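## Task

Place the strip with seven holes on top of the blue cube, then push a bolt down through the strip's second hole and into the hole in the cube. The strip, the cube and the bolts must not drop far or repeatedly. After release the strip may tilt and the bolt may lean, but the cube has to finish resting on the table with its hole facing up. Declare completion to finish.

## Robot and tools

Robot: two arms, left_arm and right_arm, each ending in a two-finger parallel gripper. Bases in the scene frame: left_arm near (+0.068, +0.458, +0.015) m, right_arm near (+0.036, -0.486, +0.015) m. Scene frame: origin at table height midway between the arms, +x away from the robot over the table, +y toward the left arm, +z up. Image left and right do not match arm names. A gripper's fingers point along its own +z and close along its own x; end_effector_position is the point between the pads, and the fingertips extend 17.5 mm past it. A camera block sticks out up to 12 cm toward the gripper's -y and rotates with it.

The 18-number row (used by execute_actions and move): one flat list covering both arms. Numbers 1-9 are left_arm: dx, dy, dz, rx, ry, rz, gripper position, force_limit, speed; numbers 10-18 are the same nine for right_arm. All lie in [-1, 1]. dx, dy, dz are an offset from that arm's current Hand target along scene axes, where 1.0 equals 0.6 m. rx, ry, rz form one rotation vector (1.0 = 180 degrees), also scene axes, turning about the Hand target position. Gripper position is absolute: +1 open (50 mm gap), about -0.65 pads touching, -1 means close until blocked. force_limit maps -1/0/+1 to about 20/102/185 N per pad; speed maps to 20/85/150 mm/s. Both start at +1. To leave an arm alone send six zeros for its pose and repeat its last three gripper numbers; a 0 in a gripper slot is a real command.

execute_actions(actions, cameras): actions is a list of actions; each action is up to 15 rows, one per 1/30 s step, the last row held through step 15. Every row in an action is an offset from the Hand target at that action's start, not from the previous row; the next action counts from the new Hand target. An empty actions list returns state plus all camera images. cameras: list of names (cam_high, cam_low, cam_left_wrist, cam_right_wrist), ["all"], or []; an unknown name invalidates the call.

move(target, speed, blend, stop_force, zero, blocking, cameras): target is one 18-number row or a list of up to 15; every row's offsets count from the Hand targets at the move's start. Paths are straight lines, no obstacle avoidance, capped at 10 s total. speed: m/s, 0.002 to 3.6, default 0.25 (turn rate twice that in rad/s), one value or one per target. blend: corner rounding in metres for a list, default 0 (stop at each). stop_force: 3 to 120 N, ends an arm's path when its wrist senses that much push against its travel; the arm then backs to just before the push. Use it slowly for placing and inserting; omit it when lifting off a contact; don't rely on it for a rotating gripper; with it, every target must carry identical gripper numbers and blocking=false is refused. zero (only with stop_force): true re-zeros the sensor before moving; false accumulates from the last zero. blocking=false returns after 0.5 s while the move continues. The result adds a move: line such as done, off_target, moving, held or fault, plus limits (paced = pose clipped, held = steps withheld).

wait(seconds, 0 to 3600) lets time pass; stop() brakes a running move; zoom_image(camera, region [x0, y0, x1, y1] pixels, at most 504x504) enlarges part of a camera's latest image; zero_wrist_force(arm) re-zeros that arm's force sensor; finished_scene(scene, 1 or 2) ends the scene irreversibly - call it once the bolt sits in place.

Result lines: end_effector_position (m), end_effector_quat_wxyz, velocities (m/s, rad/s, omitted when joints are still), Hand target (last commanded pose after clipping), joint positions and torques, Wrist force and Wrist torque in the gripper's own axes (plus a peak line), Tool commands, gripper position_measured (gap = (250 - value) x 0.202 mm), and object_status: 0 moving, 1 blocked while opening, 2 blocked while closing (a grip), 3 reached position or pads met (usually empty). Check for 2 after closing with -1. Printed poses can be off by a few centimetres.

Behaviour: orientation is clipped to 32 degrees from the current one per step; grippers often settle short, so resend the gap as an offset. Commands lag 0.09 to 0.22 s and fast moves overshoot. Avoid paths near an arm's own base. The controller blocks commands bringing arms too close, but contact can still happen; a collision between arms can fail the scene.

Avoid: contact torque at joint load limits (130 N m big joints, 24.3 N m wrists) or about 150 N net force, which freezes the arm for 10 s; targets placed beyond firm contact; fast impacts; motors reaching 85 C from long loaded or stretched holds (30-60 s lockout). Don't drop parts from height, release moving parts, or let anything leave the table - that fails the scene. A stray disturbance may nudge loose parts. Less time, smoother motion and lower effort improve a solved scene.

Each tool is called after "Call:" by a JSON object that holds its "method" and its "body", one argument or row to a line.

## Session

Call:
{"method": "execute_actions", "body": {
  "actions": []
}}

Scene clock: 0.00 s.
left_arm: end_effector_position=(+0.2107, -0.2868, +0.3278) position_measured=4 object_status=3 end_effector_quat_wxyz=(+0.239, +0.924, -0.150, -0.258) | right_arm: end_effector_position=(+0.4164, -0.5053, +0.2288) position_measured=4 object_status=3 end_effector_quat_wxyz=(-0.023, +0.691, +0.586, +0.423)
Joint positions: left_arm=[-1.383 -1.043 1.174 -2.001 -2.234 0.441] | right_arm=[3.048 -1.252 -2.574 -0.218 2.184 0.292]
Joint velocities: within noise
Joint torques (N m): no reading
Motor temperatures (°C): left_arm=[28 24 25 30 33 30] | right_arm=[27 24 28 33 35 31]
Wrist force (N): no reading
Wrist torque (N m): no reading
Wrist force, peak (N): no reading
Hand target: left_arm +0.2107, -0.2868, +0.3278; +0.239, +0.924, -0.150, -0.258 | right_arm +0.4164, -0.5053, +0.2288; -0.023, +0.691, +0.586, +0.423
Tool commands: left_gripper/position=+0.992157 left_gripper/force_limit=+1.0 left_gripper/speed=+1.0 right_gripper/position=+1.0 right_gripper/force_limit=+1.0 right_gripper/speed=+1.0

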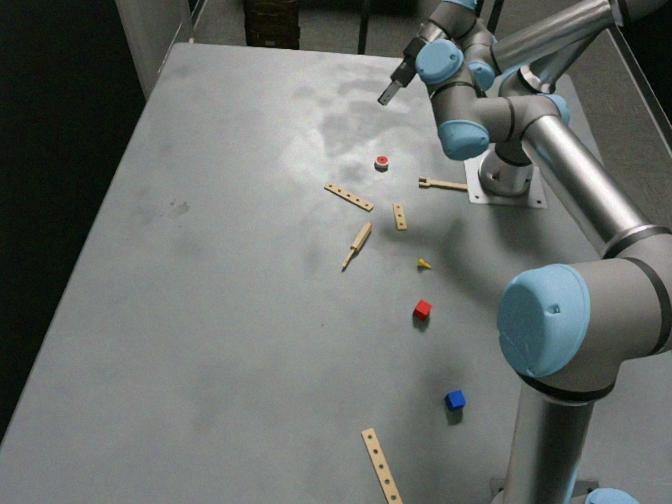

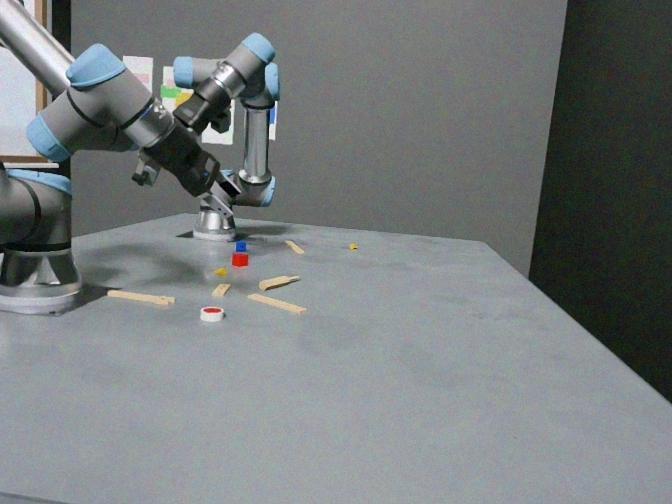

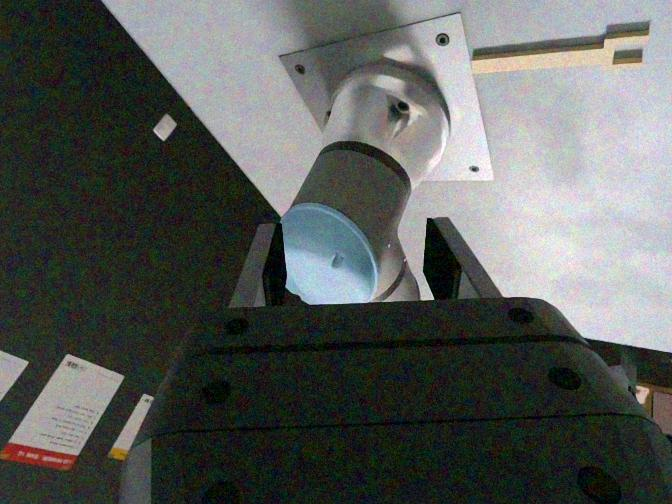

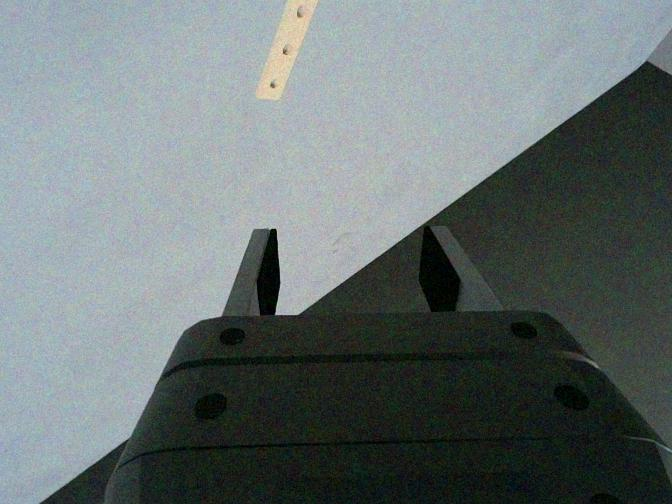

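Call:
{"method": "zoom_image", "body": {
  "camera": "cam_high",
  "region": [360, 230, 480, 330]
}}

Call:
{"method": "zoom_image", "body": {
  "camera": "cam_high",
  "region": [340, 370, 490, 504]
}}

Call:
{"method": "zoom_image", "body": {
  "camera": "cam_low",
  "region": [190, 220, 380, 330]
}}

Scaled by 4.200 from the camera's image (finer frame: 960x720).

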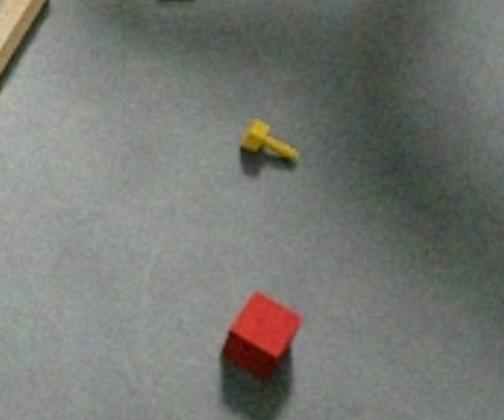

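Scaled by 3.360 from the camera's image (finer frame: 960x720).

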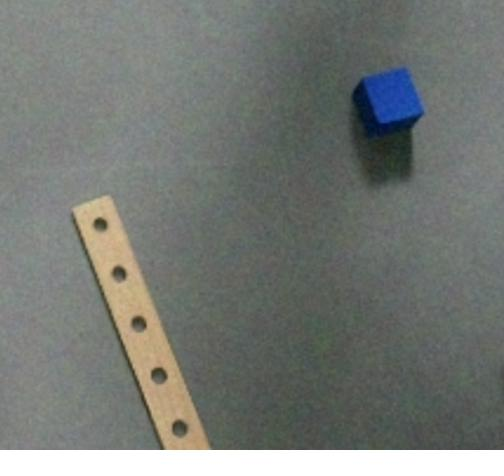

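Scaled by 2.653 from the camera's image (finer frame: 960x720).

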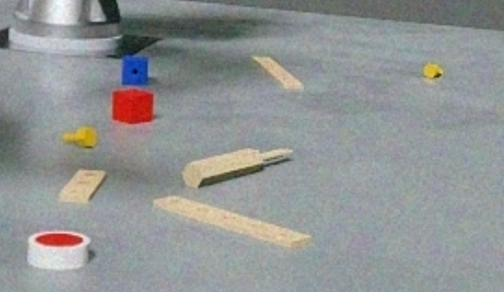

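Call:
{"method": "move", "body": {
  "target": [0.082, 0.762, -0.046, -0.236, -0.219, -0.845, 1, 1, 1, 0, 0, 0, 0, 0, 0, 1, 1, 1],
  "speed": 0.5,
  "cameras": ["cam_left_wrist"]
}}

Call:
{"method": "move", "body": {
  "target": [0, 0, 0, 0, 0, 0, 1, 1, 1, -0.17, 0.614, 0.085, -0.3225, -0.21, 0.8095, 1, 1, 1],
  "speed": 0.5,
  "cameras": ["all"]
}}

Scene clock: 134.77 s.
left_arm: end_effector_position=(+0.2599, +0.1703, +0.3002) position_measured=3 object_status=3 end_effector_quat_wxyz=(+0.000, -0.001, +1.000, -0.001) | right_arm: end_effector_position=(+0.4164, -0.5053, +0.2288) position_measured=4 object_status=3 end_effector_quat_wxyz=(-0.023, +0.691, +0.586, +0.423)
Joint positions: left_arm=[-1.414 -1.99 2.006 -1.589 -1.57 3.333] | right_arm=[3.048 -1.252 -2.574 -0.218 2.184 0.292]
Joint torques (N m): left_arm=[9.33 -12.77 -35.17 -1.59 -2.24 1.34] | right_arm=[0.71 7.2 20.23 3.94 0.96 -0.12]
Wrist force (N): left_arm=[1.0 -0.8 -0.5] | right_arm=[-0.3 0.2 0.1]
Wrist torque (N m): left_arm=[-0.27 -0.29 0.18] | right_arm=[0.01 0.05 -0.01]
Wrist force, peak (N): left_arm=[1.0 -1.3 0.1] | right_arm=[-0.6 0.5 0.0]
Hand target: left_arm +0.2599, +0.1704, +0.3002; +0.000, -0.001, +1.000, -0.001 | right_arm +0.4164, -0.5053, +0.2288; -0.023, +0.691, +0.586, +0.423
Off the commanded pose: left_arm 0.000 m, 0 deg | right_arm 0.000 m, 0 deg.
move: done
cam_left_wrist: T_world_to_cam=[[-0.99985, 0.01195, 0.01244, 0.25992], [0.01638, 0.88405, 0.46711, -0.28785], [-0.00542, 0.46724, -0.88411, 0.31774]] pos_world=[0.26632, 0.1029, 0.41214]

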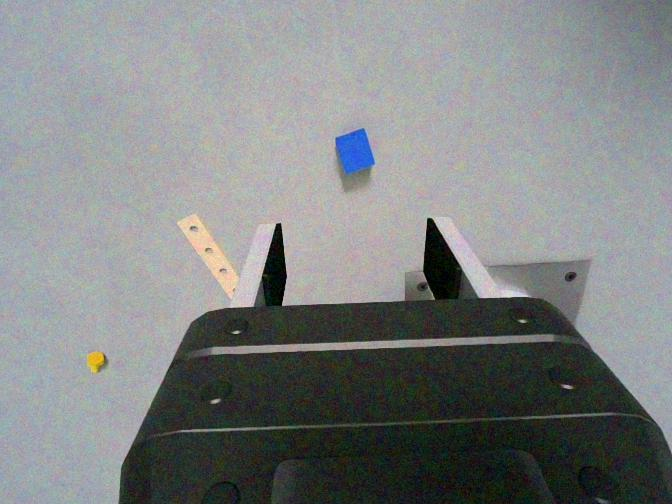

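Scene clock: 138.13 s.
left_arm: end_effector_position=(+0.2599, +0.1704, +0.3002) position_measured=3 object_status=3 end_effector_quat_wxyz=(+0.000, -0.001, +1.000, -0.001) | right_arm: end_effector_position=(+0.3144, -0.1369, +0.2798) position_measured=4 object_status=3 end_effector_quat_wxyz=(+0.000, -0.500, +0.866, +0.000)
Joint positions: left_arm=[-1.414 -1.99 2.006 -1.589 -1.57 3.333] | right_arm=[4.34 -1.426 -1.866 -1.419 1.571 -1.416]
Joint torques (N m): left_arm=[10.49 -16.86 -38.56 -2.03 -2.06 2.33] | right_arm=[-0.3 23.49 14.98 4.38 1.35 1.35]
Wrist force (N): left_arm=[0.7 -1.1 -0.4] | right_arm=[0.3 0.9 -0.9]
Wrist torque (N m): left_arm=[-0.32 -0.25 0.19] | right_arm=[0.10 0.15 -0.19]
Wrist force, peak (N): left_arm=[0.9 -1.3 -0.2] | right_arm=[-0.8 2.6 -1.4]
Hand target: left_arm +0.2599, +0.1704, +0.3002; +0.000, -0.001, +1.000, -0.001 | right_arm +0.3144, -0.1369, +0.2798; +0.000, -0.500, +0.866, +0.000
Off the commanded pose: left_arm 0.000 m, 0 deg | right_arm 0.000 m, 0 deg.
move: done
cam_left_wrist: T_world_to_cam=[[-0.99985, 0.01217, 0.01244, 0.2599], [0.01658, 0.88411, 0.46699, -0.28799], [-0.00532, 0.46712, -0.88418, 0.31779]] pos_world=[0.26632, 0.103, 0.41224]
cam_right_wrist: T_world_to_cam=[[-0.49667, -0.86664, 0.04746, 0.02573], [-0.7617, 0.46144, 0.45486, 0.18442], [-0.4161, 0.18976, -0.8893, 0.52749]] pos_world=[0.37273, -0.16289, 0.38399]

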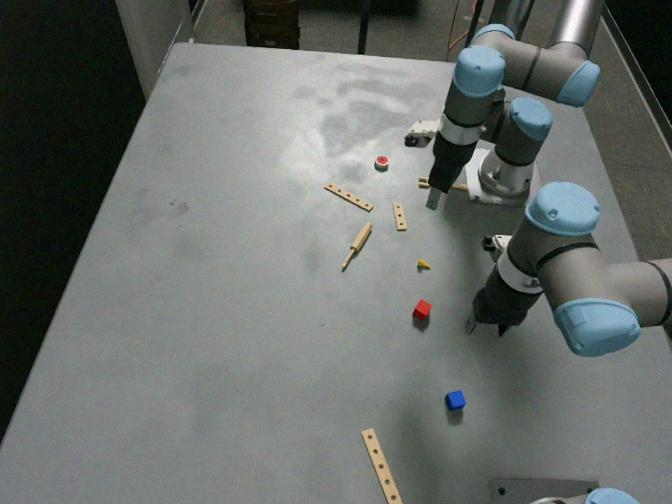

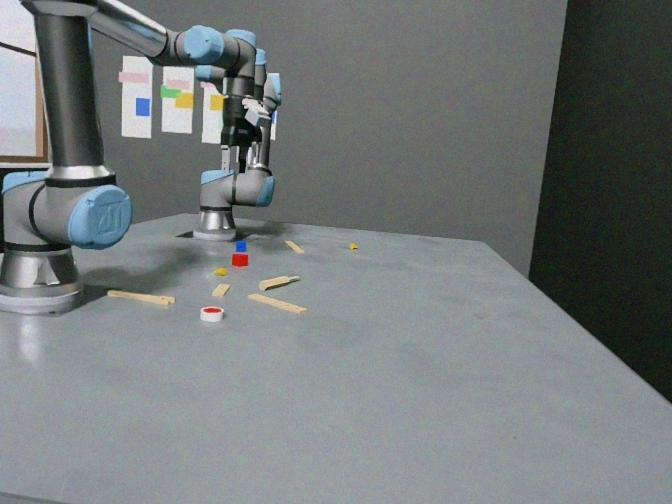

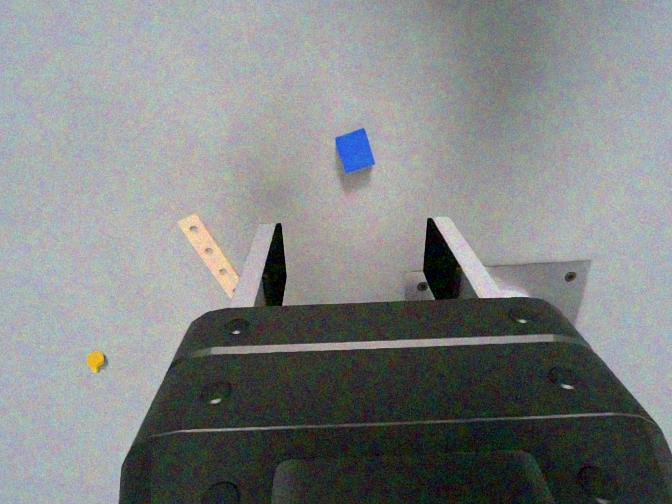

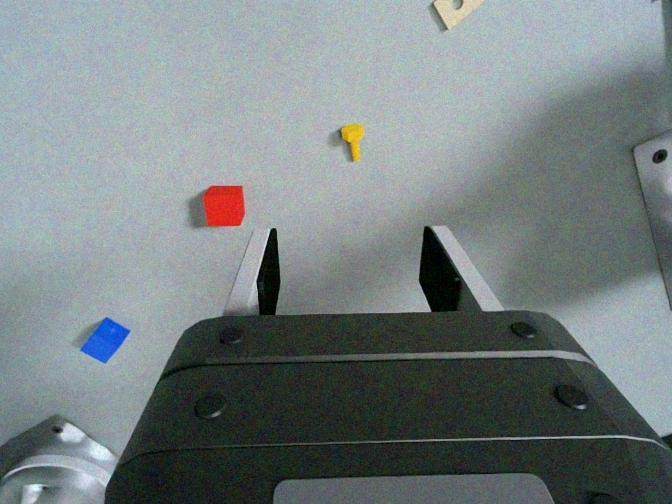

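Call:
{"method": "zoom_image", "body": {
  "camera": "cam_left_wrist",
  "region": [310, 110, 400, 190]
}}

Call:
{"method": "zoom_image", "body": {
  "camera": "cam_right_wrist",
  "region": [310, 110, 400, 180]
}}

Call:
{"method": "zoom_image", "body": {
  "camera": "cam_right_wrist",
  "region": [60, 300, 150, 380]
}}

Call:
{"method": "zoom_image", "body": {
  "camera": "cam_high",
  "region": [420, 370, 490, 430]
}}

Call:
{"method": "zoom_image", "body": {
  "camera": "cam_low",
  "region": [215, 230, 265, 270]
}}

Scaled by 5.600 from the camera's image (finer frame: 960x720).

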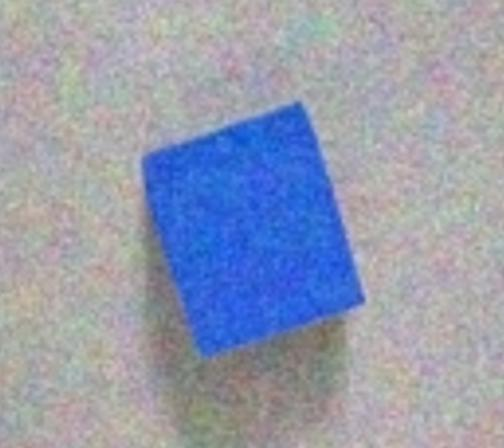

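Scaled by 5.600 from the camera's image (finer frame: 960x720).

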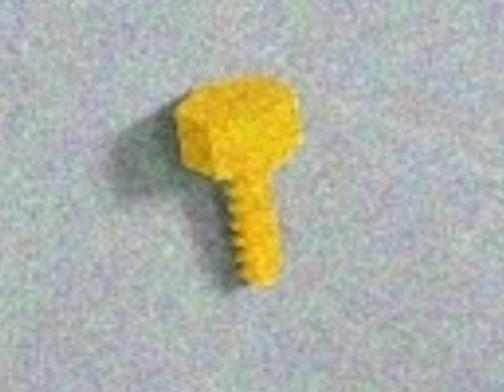

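Scaled by 5.600 from the camera's image (finer frame: 960x720).

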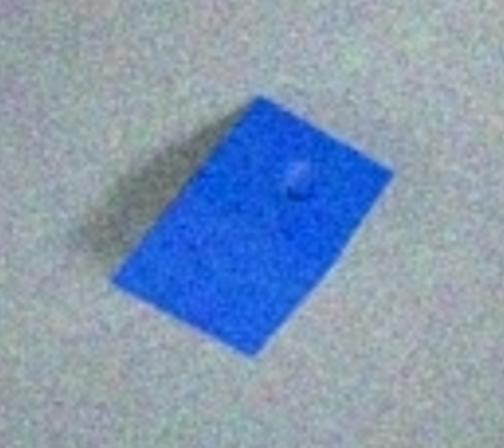

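Scaled by 7.200 from the camera's image (finer frame: 960x720).

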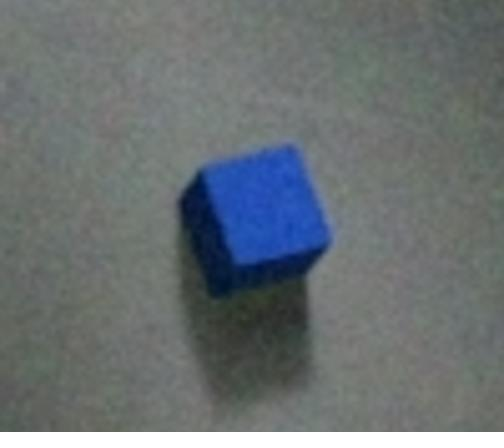

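Scaled by 10.080 from the camera's image (finer frame: 960x720).

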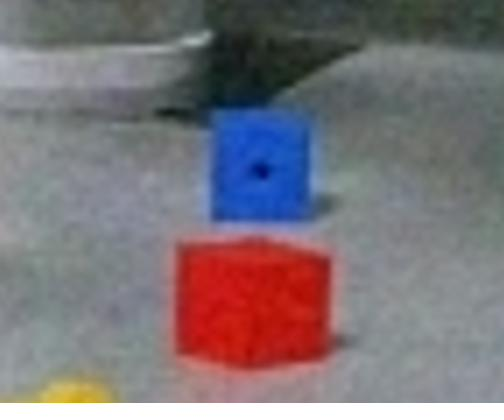

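Call:
{"method": "move", "body": {
  "target": [-0.0317, 0.0465, -0.2337, 0, 0, 0.1017, 1, 1, 1, -0.049, -0.0283, -0.2165, 0, 0, 0.058, 1, 1, 1],
  "speed": 0.3,
  "cameras": ["all"]
}}

Call:
{"method": "zoom_image", "body": {
  "camera": "cam_left_wrist",
  "region": [260, 130, 420, 270]
}}

Call:
{"method": "zoom_image", "body": {
  "camera": "cam_right_wrist",
  "region": [270, 130, 410, 250]
}}

Scene clock: 207.80 s.
left_arm: end_effector_position=(+0.2409, +0.1982, +0.1601) position_measured=3 object_status=3 end_effector_quat_wxyz=(+0.001, -0.159, +0.987, -0.001) | right_arm: end_effector_position=(+0.2850, -0.1539, +0.1499) position_measured=4 object_status=3 end_effector_quat_wxyz=(+0.000, -0.577, +0.817, +0.000)
Joint positions: left_arm=[-1.462 -2.017 2.386 -1.942 -1.57 2.967] | right_arm=[4.394 -1.454 -2.194 -1.064 1.571 -1.545]
Joint torques (N m): left_arm=[9.6 -12.41 -17.95 -4.47 -0.77 -1.26] | right_arm=[-7.07 23.31 16.97 4.84 1.28 1.6]
Wrist force (N): left_arm=[1.0 -1.1 -0.4] | right_arm=[-0.1 0.9 -0.7]
Wrist torque (N m): left_arm=[-0.31 -0.30 -0.03] | right_arm=[0.10 0.21 -0.20]
Wrist force, peak (N): left_arm=[0.6 -1.7 -3.7] | right_arm=[-0.7 0.5 -4.4]
Hand target: left_arm +0.2409, +0.1983, +0.1600; +0.000, -0.160, +0.987, -0.001 | right_arm +0.2850, -0.1539, +0.1499; +0.000, -0.577, +0.817, +0.000
Off the commanded pose: left_arm 0.000 m, 0 deg | right_arm 0.000 m, 0 deg.
move: done
cam_left_wrist: T_world_to_cam=[[-0.95322, -0.30205, 0.01226, 0.29336], [-0.26162, 0.84461, 0.46711, -0.17198], [-0.15144, 0.44205, -0.88411, 0.2209]] pos_world=[0.2681, 0.13621, 0.27204]
cam_right_wrist: T_world_to_cam=[[-0.33124, -0.94234, 0.04773, -0.05627], [-0.8328, 0.31576, 0.45469, 0.22677], [-0.44354, 0.11086, -0.88937, 0.39872]] pos_world=[0.34707, -0.16884, 0.25419]

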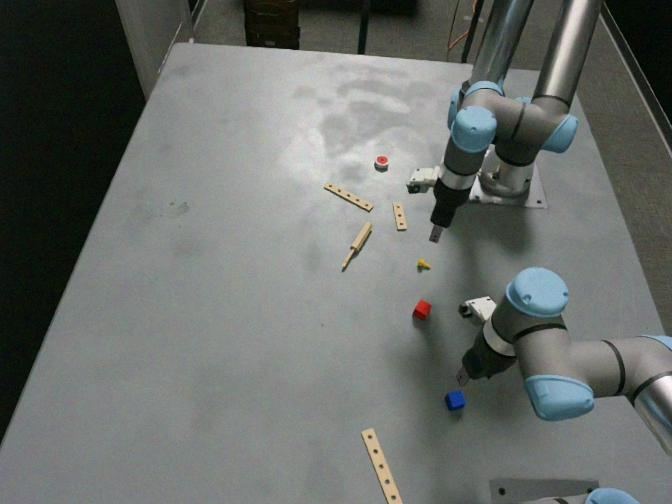

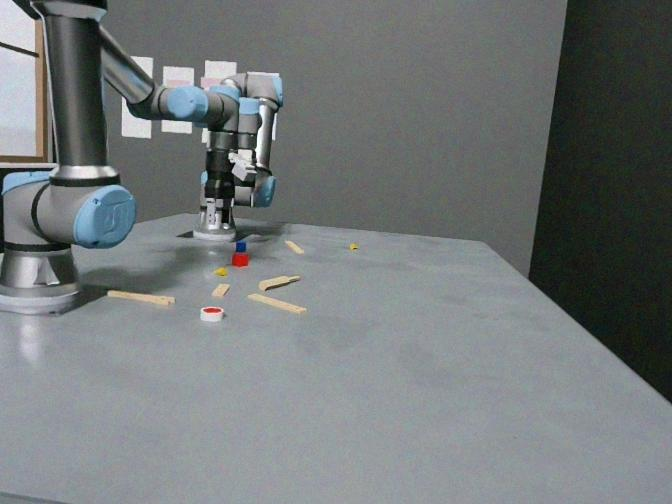

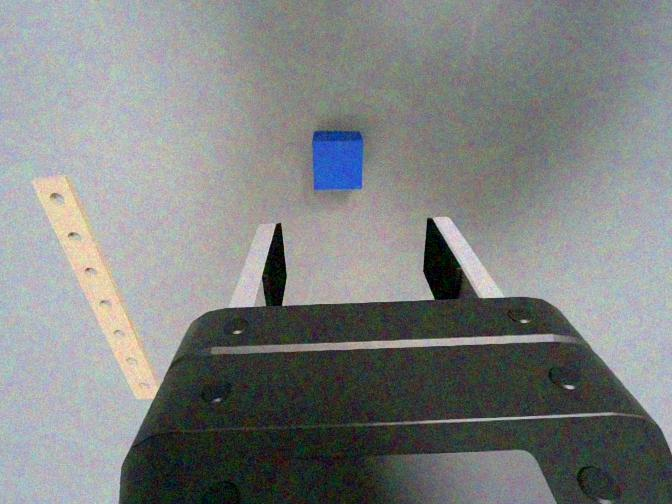

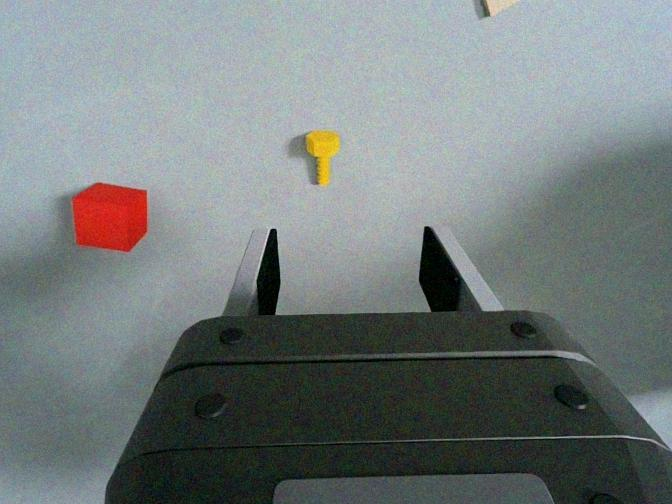

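Scaled by 3.150 from the camera's image (finer frame: 960x720).

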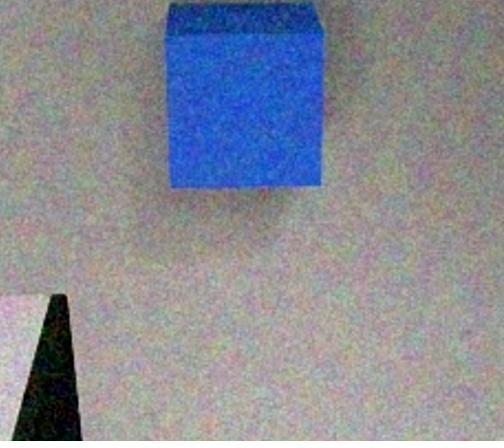

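Scaled by 3.600 from the camera's image (finer frame: 960x720).

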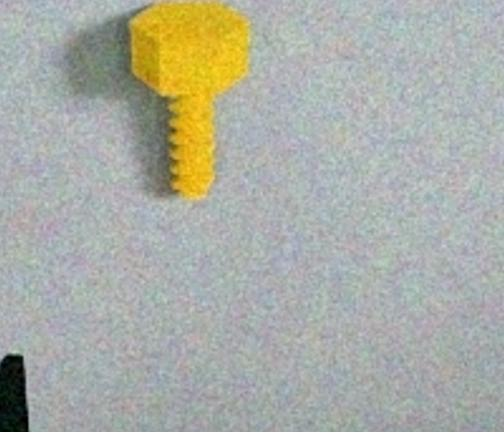

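Call:
{"method": "zoom_image", "body": {
  "camera": "cam_right_wrist",
  "region": [295, 122, 351, 194]
}}

Call:
{"method": "zoom_image", "body": {
  "camera": "cam_left_wrist",
  "region": [20, 160, 170, 410]
}}

Scaled by 7.000 from the camera's image (finer frame: 960x720).

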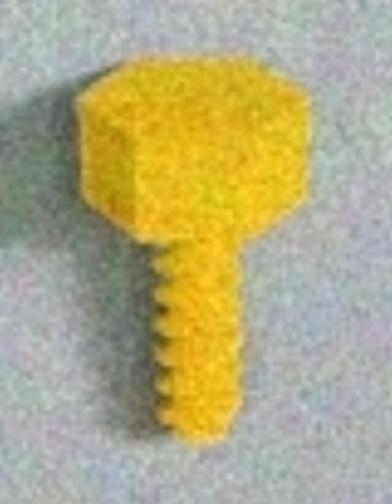

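Scaled by 2.016 from the camera's image (finer frame: 960x720).

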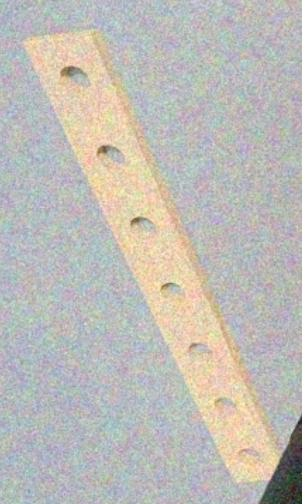

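Call:
{"method": "move", "body": {
  "target": [
    [0.0203, -0.0553, -0.1392, 0.158, 0.0523, 0, 1, 1, 1, 0.0127, -0.0022, -0.1165, 0, 0, 0, 1, 1, 1],
    [0.0047, -0.0078, -0.2258, 0.158, 0.0523, 0, 1, 1, 1, 0.0127, -0.0022, -0.1332, 0, 0, 0, 1, 1, 1]
  ],
  "speed": [0.25, 0.1],
  "cameras": ["all"]
}}

Call:
{"method": "zoom_image", "body": {
  "camera": "cam_left_wrist",
  "region": [240, 180, 460, 320]
}}

Call:
{"method": "zoom_image", "body": {
  "camera": "cam_right_wrist",
  "region": [240, 120, 440, 280]
}}

Call:
{"method": "zoom_image", "body": {
  "camera": "cam_low",
  "region": [180, 180, 280, 290]
}}

Scene clock: 314.70 s.
left_arm: end_effector_position=(+0.2437, +0.1936, +0.0245) position_measured=3 object_status=3 end_effector_quat_wxyz=(-0.041, -0.154, +0.954, +0.255) | right_arm: end_effector_position=(+0.2926, -0.1553, +0.0699) position_measured=4 object_status=3 end_effector_quat_wxyz=(+0.000, -0.577, +0.817, +0.000)
Joint positions: left_arm=[-1.403 -1.383 2.239 -1.908 -1.628 3.04] | right_arm=[4.375 -1.608 -2.304 -0.801 1.571 -1.564]
Joint torques (N m): left_arm=[1.02 -35.68 -27.52 -1.76 -0.85 0.05] | right_arm=[6.64 28.84 25.46 1.92 0.57 2.03]
Wrist force (N): left_arm=[0.5 -0.6 0.1] | right_arm=[0.4 1.3 -1.3]
Wrist torque (N m): left_arm=[-0.05 -0.24 0.25] | right_arm=[0.16 0.12 -0.10]
Wrist force, peak (N): left_arm=[0.5 -2.3 0.8] | right_arm=[0.1 1.4 -2.2]
Hand target: left_arm +0.2437, +0.1936, +0.0245; -0.041, -0.154, +0.954, +0.255 | right_arm +0.2926, -0.1552, +0.0700; +0.000, -0.577, +0.817, +0.000
Off the commanded pose: left_arm 0.000 m, 0 deg | right_arm 0.000 m, 0 deg.
move: done
cam_left_wrist: T_world_to_cam=[[-0.95062, -0.3099, 0.01696, 0.297], [-0.15145, 0.51087, 0.84621, -0.07562], [-0.27091, 0.80185, -0.53258, 0.05432]] pos_world=[0.28559, 0.08712, 0.08788]
cam_right_wrist: T_world_to_cam=[[-0.33132, -0.94231, 0.04782, -0.05123], [-0.8327, 0.31586, 0.4548, 0.26993], [-0.44366, 0.11086, -0.88931, 0.33104]] pos_world=[0.35467, -0.17024, 0.17409]

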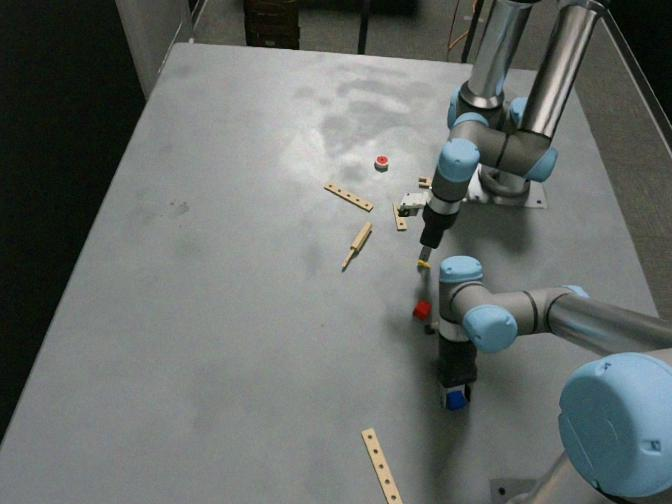

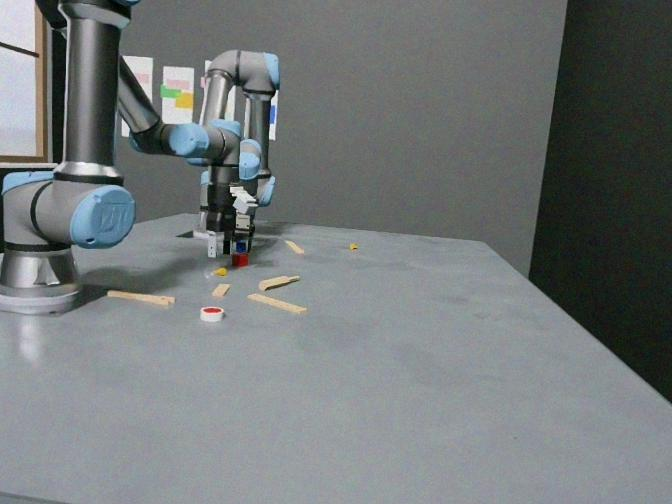

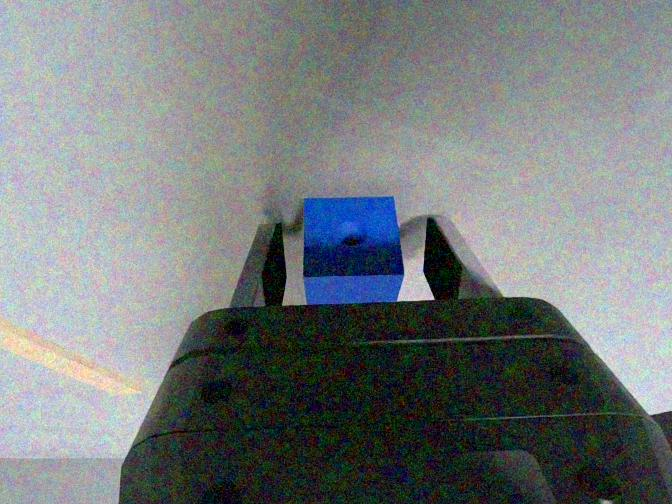

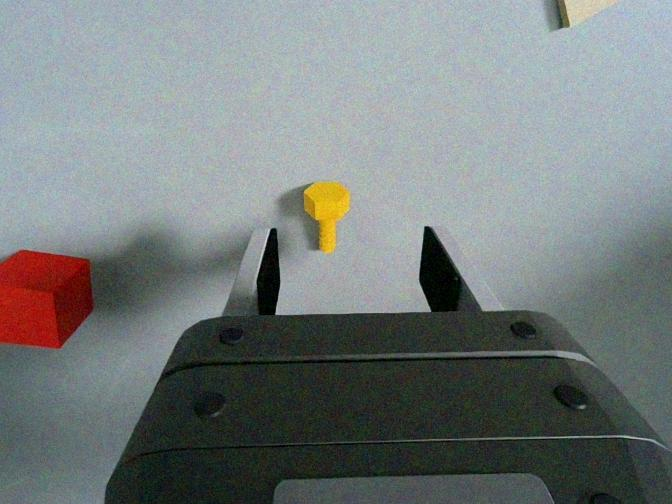

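Scaled by 2.291 from the camera's image (finer frame: 960x720).

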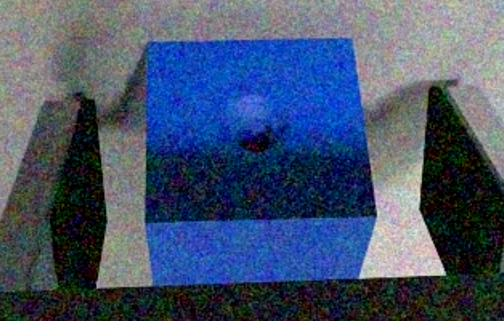

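Scaled by 2.520 from the camera's image (finer frame: 960x720).

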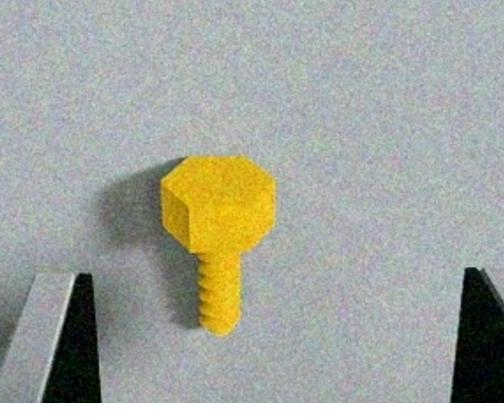

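Scaled by 4.582 from the camera's image (finer frame: 960x720).

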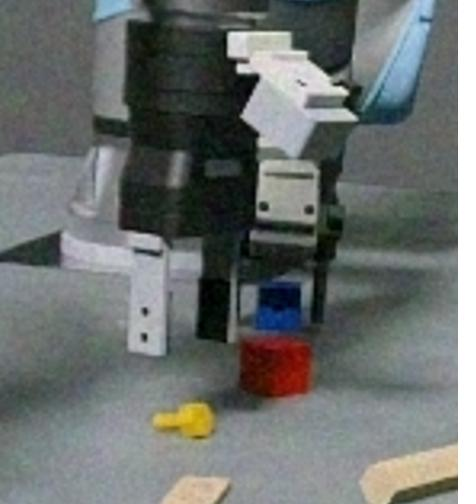

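Call:
{"method": "move", "body": {
  "target": [
    [0, 0, 0, 0, 0, 0, -1, -0.8, -0.7, 0.0027, 0.0093, 0, 0, 0, 0, 1, 1, 1],
    [0, 0, 0, 0, 0, 0, -1, -0.8, -0.7, 0.0027, 0.0093, -0.06, 0, 0, 0, 1, 1, 1]
  ],
  "speed": 0.1,
  "cameras": ["cam_left_wrist", "cam_right_wrist"]
}}

Call:
{"method": "zoom_image", "body": {
  "camera": "cam_right_wrist",
  "region": [240, 180, 440, 320]
}}

Scene clock: 337.20 s.
left_arm: end_effector_position=(+0.2437, +0.1936, +0.0245) position_measured=104 object_status=2 end_effector_quat_wxyz=(-0.041, -0.154, +0.954, +0.254) | right_arm: end_effector_position=(+0.2942, -0.1497, +0.0340) position_measured=4 object_status=3 end_effector_quat_wxyz=(+0.000, -0.577, +0.817, +0.000)
Joint positions: left_arm=[-1.403 -1.383 2.239 -1.908 -1.627 3.04] | right_arm=[4.375 -1.705 -2.329 -0.678 1.571 -1.563]
Joint torques (N m): left_arm=[7.09 -32.99 -27.33 -2.94 0.7 1.67] | right_arm=[-5.49 24.09 26.54 3.83 1.47 -2.21]
Wrist force (N): left_arm=[0.4 -0.3 0.0] | right_arm=[0.0 1.0 -1.1]
Wrist torque (N m): left_arm=[-0.03 -0.22 0.26] | right_arm=[0.12 0.18 -0.14]
Wrist force, peak (N): left_arm=[0.5 -1.1 0.2] | right_arm=[0.2 1.0 -2.7]
Hand target: left_arm +0.2437, +0.1936, +0.0245; -0.041, -0.154, +0.954, +0.255 | right_arm +0.2942, -0.1496, +0.0340; +0.000, -0.577, +0.817, +0.000
Off the commanded pose: left_arm 0.000 m, 0 deg | right_arm 0.000 m, 0 deg.
move: done
cam_left_wrist: T_world_to_cam=[[-0.95062, -0.30989, 0.01692, 0.29707], [-0.15155, 0.51109, 0.84606, -0.07553], [-0.27083, 0.80172, -0.53282, 0.05443]] pos_world=[0.28569, 0.08702, 0.08788]
cam_right_wrist: T_world_to_cam=[[-0.33124, -0.94234, 0.04778, -0.04373], [-0.83273, 0.31577, 0.4548, 0.28581], [-0.44366, 0.11086, -0.88931, 0.29921]] pos_world=[0.35627, -0.16464, 0.13819]

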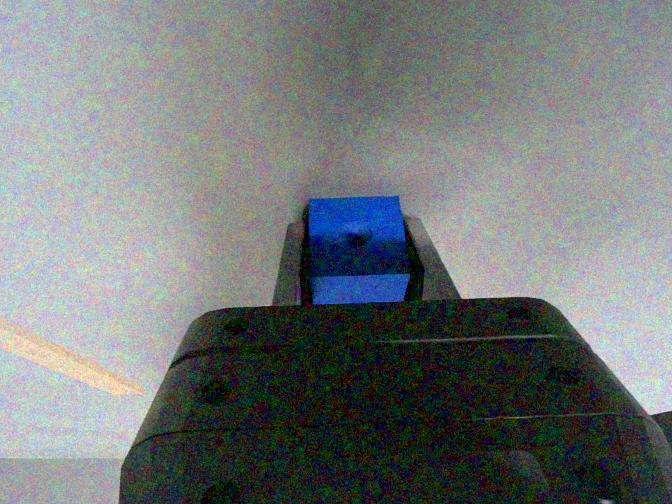

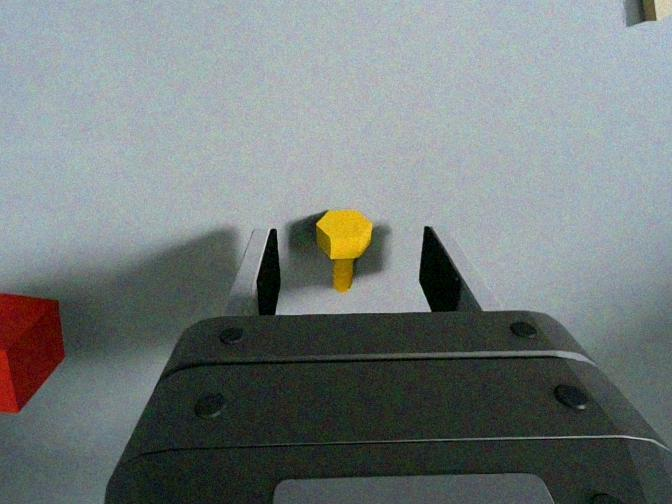

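Scaled by 2.520 from the camera's image (finer frame: 960x720).

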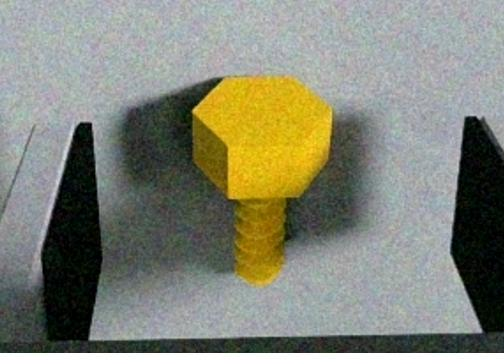

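Call:
{"method": "move", "body": {
  "target": [
    [0, 0, 0.1, 0, 0, 0, -1, -0.8, -0.7, 0, 0, -0.0242, 0, 0, 0, 1, 1, 1],
    [0.2222, -0.091, 0.1, -0.4745, -0.157, 0, -1, -0.8, -0.7, 0, 0, -0.0242, 0, 0, 0, -1, -0.7, -0.8]
  ],
  "speed": [0.1, 0.25],
  "cameras": ["all"]
}}

Call:
{"method": "zoom_image", "body": {
  "camera": "cam_right_wrist",
  "region": [240, 180, 440, 320]
}}

Call:
{"method": "zoom_image", "body": {
  "camera": "cam_low",
  "region": [180, 180, 320, 290]
}}

Scene clock: 395.50 s.
left_arm: end_effector_position=(+0.3770, +0.1390, +0.0845) position_measured=104 object_status=2 end_effector_quat_wxyz=(+0.080, -0.138, +0.854, -0.494) | right_arm: end_effector_position=(+0.2942, -0.1496, +0.0195) position_measured=162 object_status=2 end_effector_quat_wxyz=(+0.000, -0.577, +0.817, +0.000)
Joint positions: left_arm=[-0.991 -0.898 2.705 -4.407 -1.827 3.292] | right_arm=[4.375 -1.743 -2.342 -0.627 1.571 -1.563]
Joint torques (N m): left_arm=[-9.37 -21.41 15.19 -5.37 -1.08 2.19] | right_arm=[-4.51 32.13 25.38 2.12 1.44 -1.99]
Wrist force (N): left_arm=[0.9 -1.7 0.1] | right_arm=[0.0 1.0 -1.4]
Wrist torque (N m): left_arm=[-0.99 -0.34 0.04] | right_arm=[0.12 0.19 -0.15]
Wrist force, peak (N): left_arm=[0.3 -1.8 2.2] | right_arm=[-0.2 0.9 -1.9]
Hand target: left_arm +0.3770, +0.1390, +0.0845; +0.080, -0.138, +0.854, -0.494 | right_arm +0.2942, -0.1496, +0.0195; +0.000, -0.577, +0.817, +0.000
Off the commanded pose: left_arm 0.000 m, 0 deg | right_arm 0.000 m, 0 deg.
move: done
cam_left_wrist: T_world_to_cam=[[-0.95455, -0.29803, -0.00437, 0.40747], [-0.25008, 0.80879, -0.53228, 0.03412], [0.16217, -0.50699, -0.84656, 0.21144]] pos_world=[0.36319, 0.20104, 0.19894]
cam_right_wrist: T_world_to_cam=[[-0.33134, -0.94231, 0.04758, -0.04285], [-0.83274, 0.31578, 0.45478, 0.29246], [-0.44357, 0.11107, -0.88933, 0.28635]] pos_world=[0.35637, -0.16453, 0.12369]

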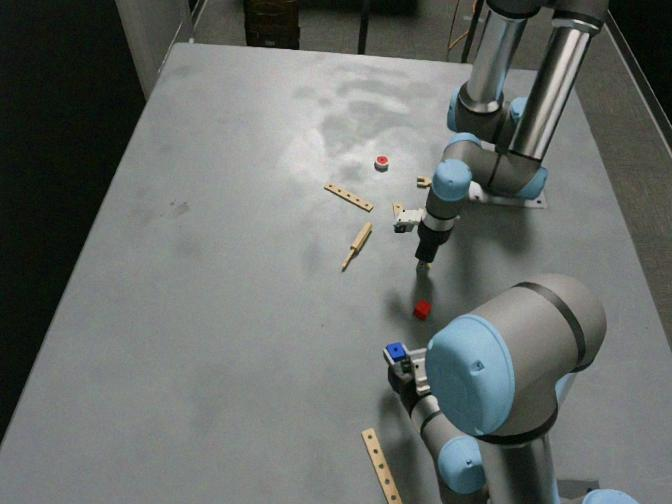

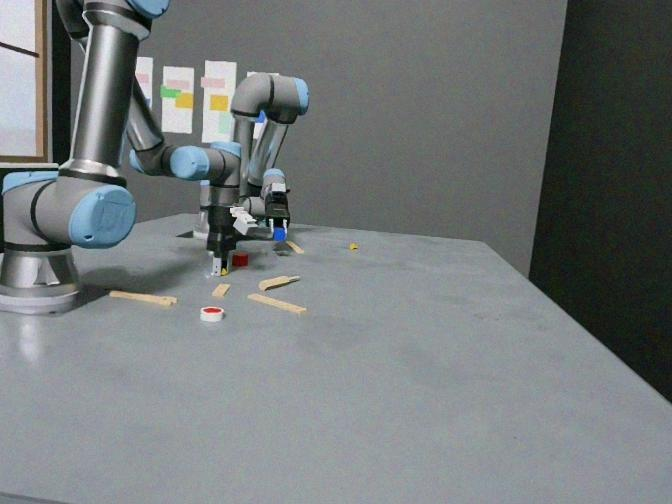

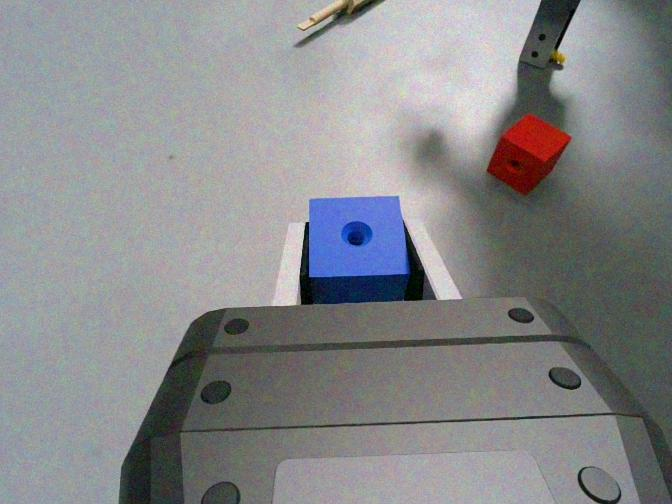

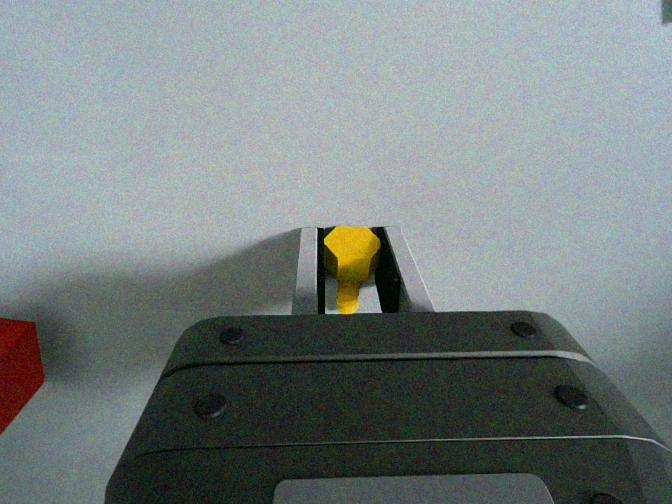

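Scaled by 2.520 from the camera's image (finer frame: 960x720).

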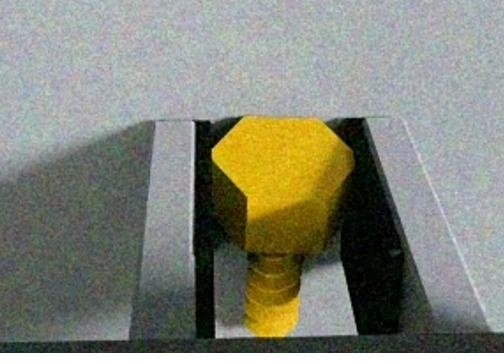

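Scaled by 3.600 from the camera's image (finer frame: 960x720).

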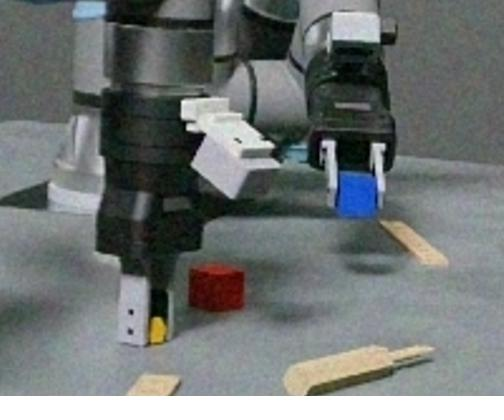

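Call:
{"method": "move", "body": {
  "target": [0, 0, -0.085, 0, 0, 0, -1, -0.8, -0.7, 0, 0, 0.16, 0, 0, 0, -1, -0.7, -0.8],
  "speed": 0.15,
  "cameras": ["cam_right_wrist","cam_low"]
}}

Call:
{"method": "zoom_image", "body": {
  "camera": "cam_low",
  "region": [180, 180, 320, 290]
}}

Call:
{"method": "zoom_image", "body": {
  "camera": "cam_right_wrist",
  "region": [240, 180, 440, 320]
}}

Call:
{"method": "move", "body": {
  "target": [0, 0, -0.04, 0, 0, 0, -1, -0.8, -0.7, 0, 0, 0, 0, 0, 0, -1, -0.7, -0.8],
  "speed": 0.015,
  "stop_force": 5
}}

Scene clock: 407.07 s.
left_arm: end_effector_position=(+0.3771, +0.1390, +0.0336) position_measured=104 object_status=2 end_effector_quat_wxyz=(+0.080, -0.138, +0.854, -0.494) | right_arm: end_effector_position=(+0.2943, -0.1496, +0.1154) position_measured=162 object_status=2 end_effector_quat_wxyz=(+0.000, -0.577, +0.817, +0.000)
Joint positions: left_arm=[-0.991 -0.643 2.654 -4.611 -1.827 3.292] | right_arm=[4.375 -1.532 -2.228 -0.952 1.571 -1.563]
Joint torques (N m): left_arm=[-10.4 -28.81 18.19 -3.15 2.03 -1.54] | right_arm=[8.48 25.15 12.76 2.13 1.56 2.08]
Wrist force (N): left_arm=[1.4 -1.6 0.5] | right_arm=[-0.1 1.0 -1.3]
Wrist torque (N m): left_arm=[-0.98 -0.40 0.02] | right_arm=[0.10 0.21 -0.16]
Wrist force, peak (N): left_arm=[1.1 -2.9 -0.5] | right_arm=[-0.2 0.8 -3.8]
Hand target: left_arm +0.3770, +0.1390, +0.0335; +0.080, -0.138, +0.854, -0.494 | right_arm +0.2942, -0.1496, +0.1155; +0.000, -0.577, +0.817, +0.000
Off the commanded pose: left_arm 0.000 m, 0 deg | right_arm 0.000 m, 0 deg.
move: done
cam_right_wrist: T_world_to_cam=[[-0.33138, -0.9423, 0.0475, -0.04738], [-0.83273, 0.31577, 0.45481, 0.24879], [-0.44357, 0.11116, -0.88932, 0.37174]] pos_world=[0.35637, -0.16453, 0.21969]
Images, in order (width x height): cam_low 672x504, cam_right_wrist 672x504.

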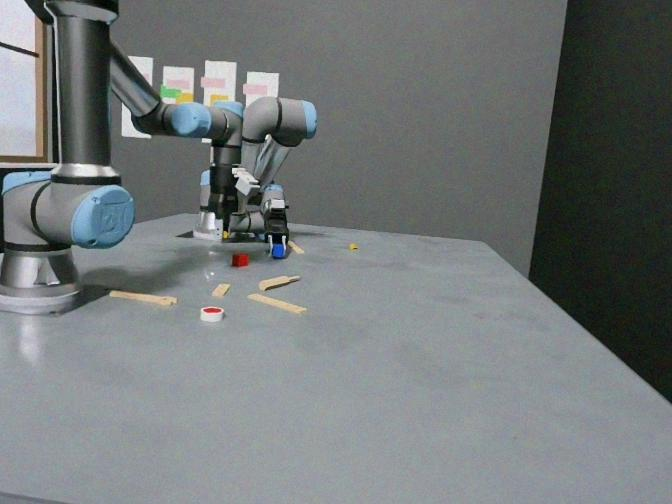

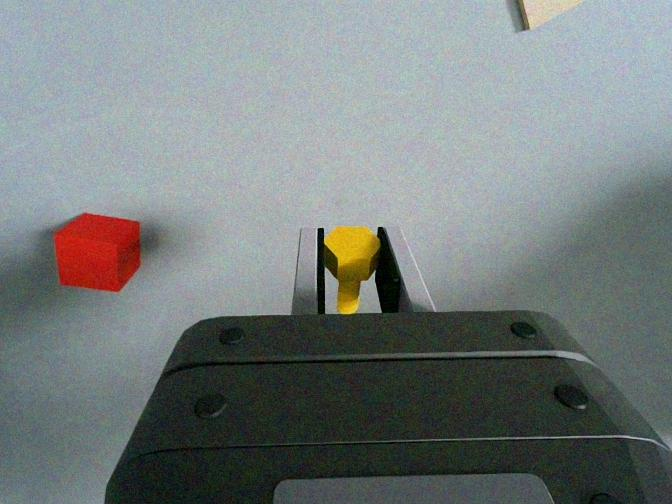

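Scaled by 3.600 from the camera's image (finer frame: 960x720).

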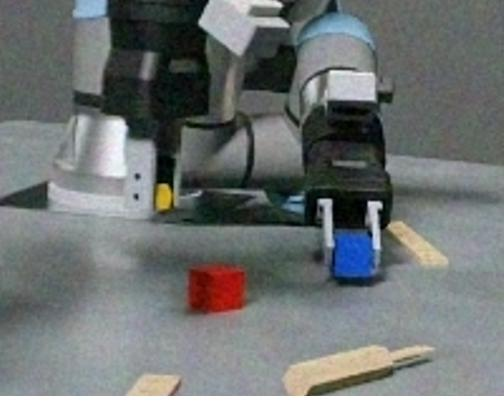

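Scaled by 2.520 from the camera's image (finer frame: 960x720).

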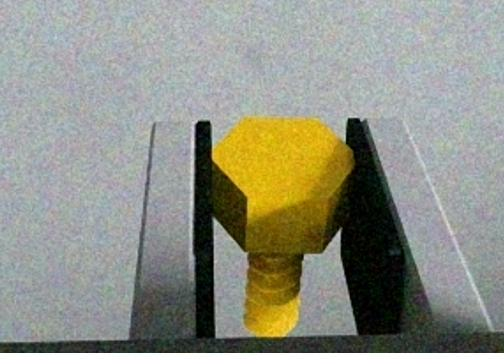

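Scene clock: 408.80 s.
left_arm: end_effector_position=(+0.3770, +0.1390, +0.0218) position_measured=104 object_status=2 end_effector_quat_wxyz=(+0.080, -0.138, +0.854, -0.494) | right_arm: end_effector_position=(+0.2942, -0.1496, +0.1155) position_measured=162 object_status=2 end_effector_quat_wxyz=(+0.000, -0.577, +0.817, +0.000)
Joint positions: left_arm=[-0.991 -0.591 2.638 -4.647 -1.827 3.292] | right_arm=[4.375 -1.532 -2.228 -0.952 1.571 -1.563]
Joint torques (N m): left_arm=[-6.61 -27.96 20.2 -4.81 -0.5 1.3] | right_arm=[8.48 27.34 10.3 2.04 0.13 2.11]
Wrist force (N): left_arm=[1.0 -4.9 -0.2] | right_arm=[0.0 0.9 -1.3]
Wrist torque (N m): left_arm=[-1.13 -0.36 -0.01] | right_arm=[0.10 0.19 -0.16]
Wrist force, peak (N): left_arm=[3.0 -18.3 -16.0] | right_arm=[-0.4 1.3 -1.2]
Hand target: left_arm +0.3771, +0.1390, +0.0218; +0.080, -0.138, +0.854, -0.494 (not the last commanded pose) | right_arm +0.2942, -0.1496, +0.1155; +0.000, -0.577, +0.817, +0.000
Off the commanded pose: left_arm 0.012 m, 0 deg | right_arm 0.000 m, 0 deg.
move: contact (left_arm)


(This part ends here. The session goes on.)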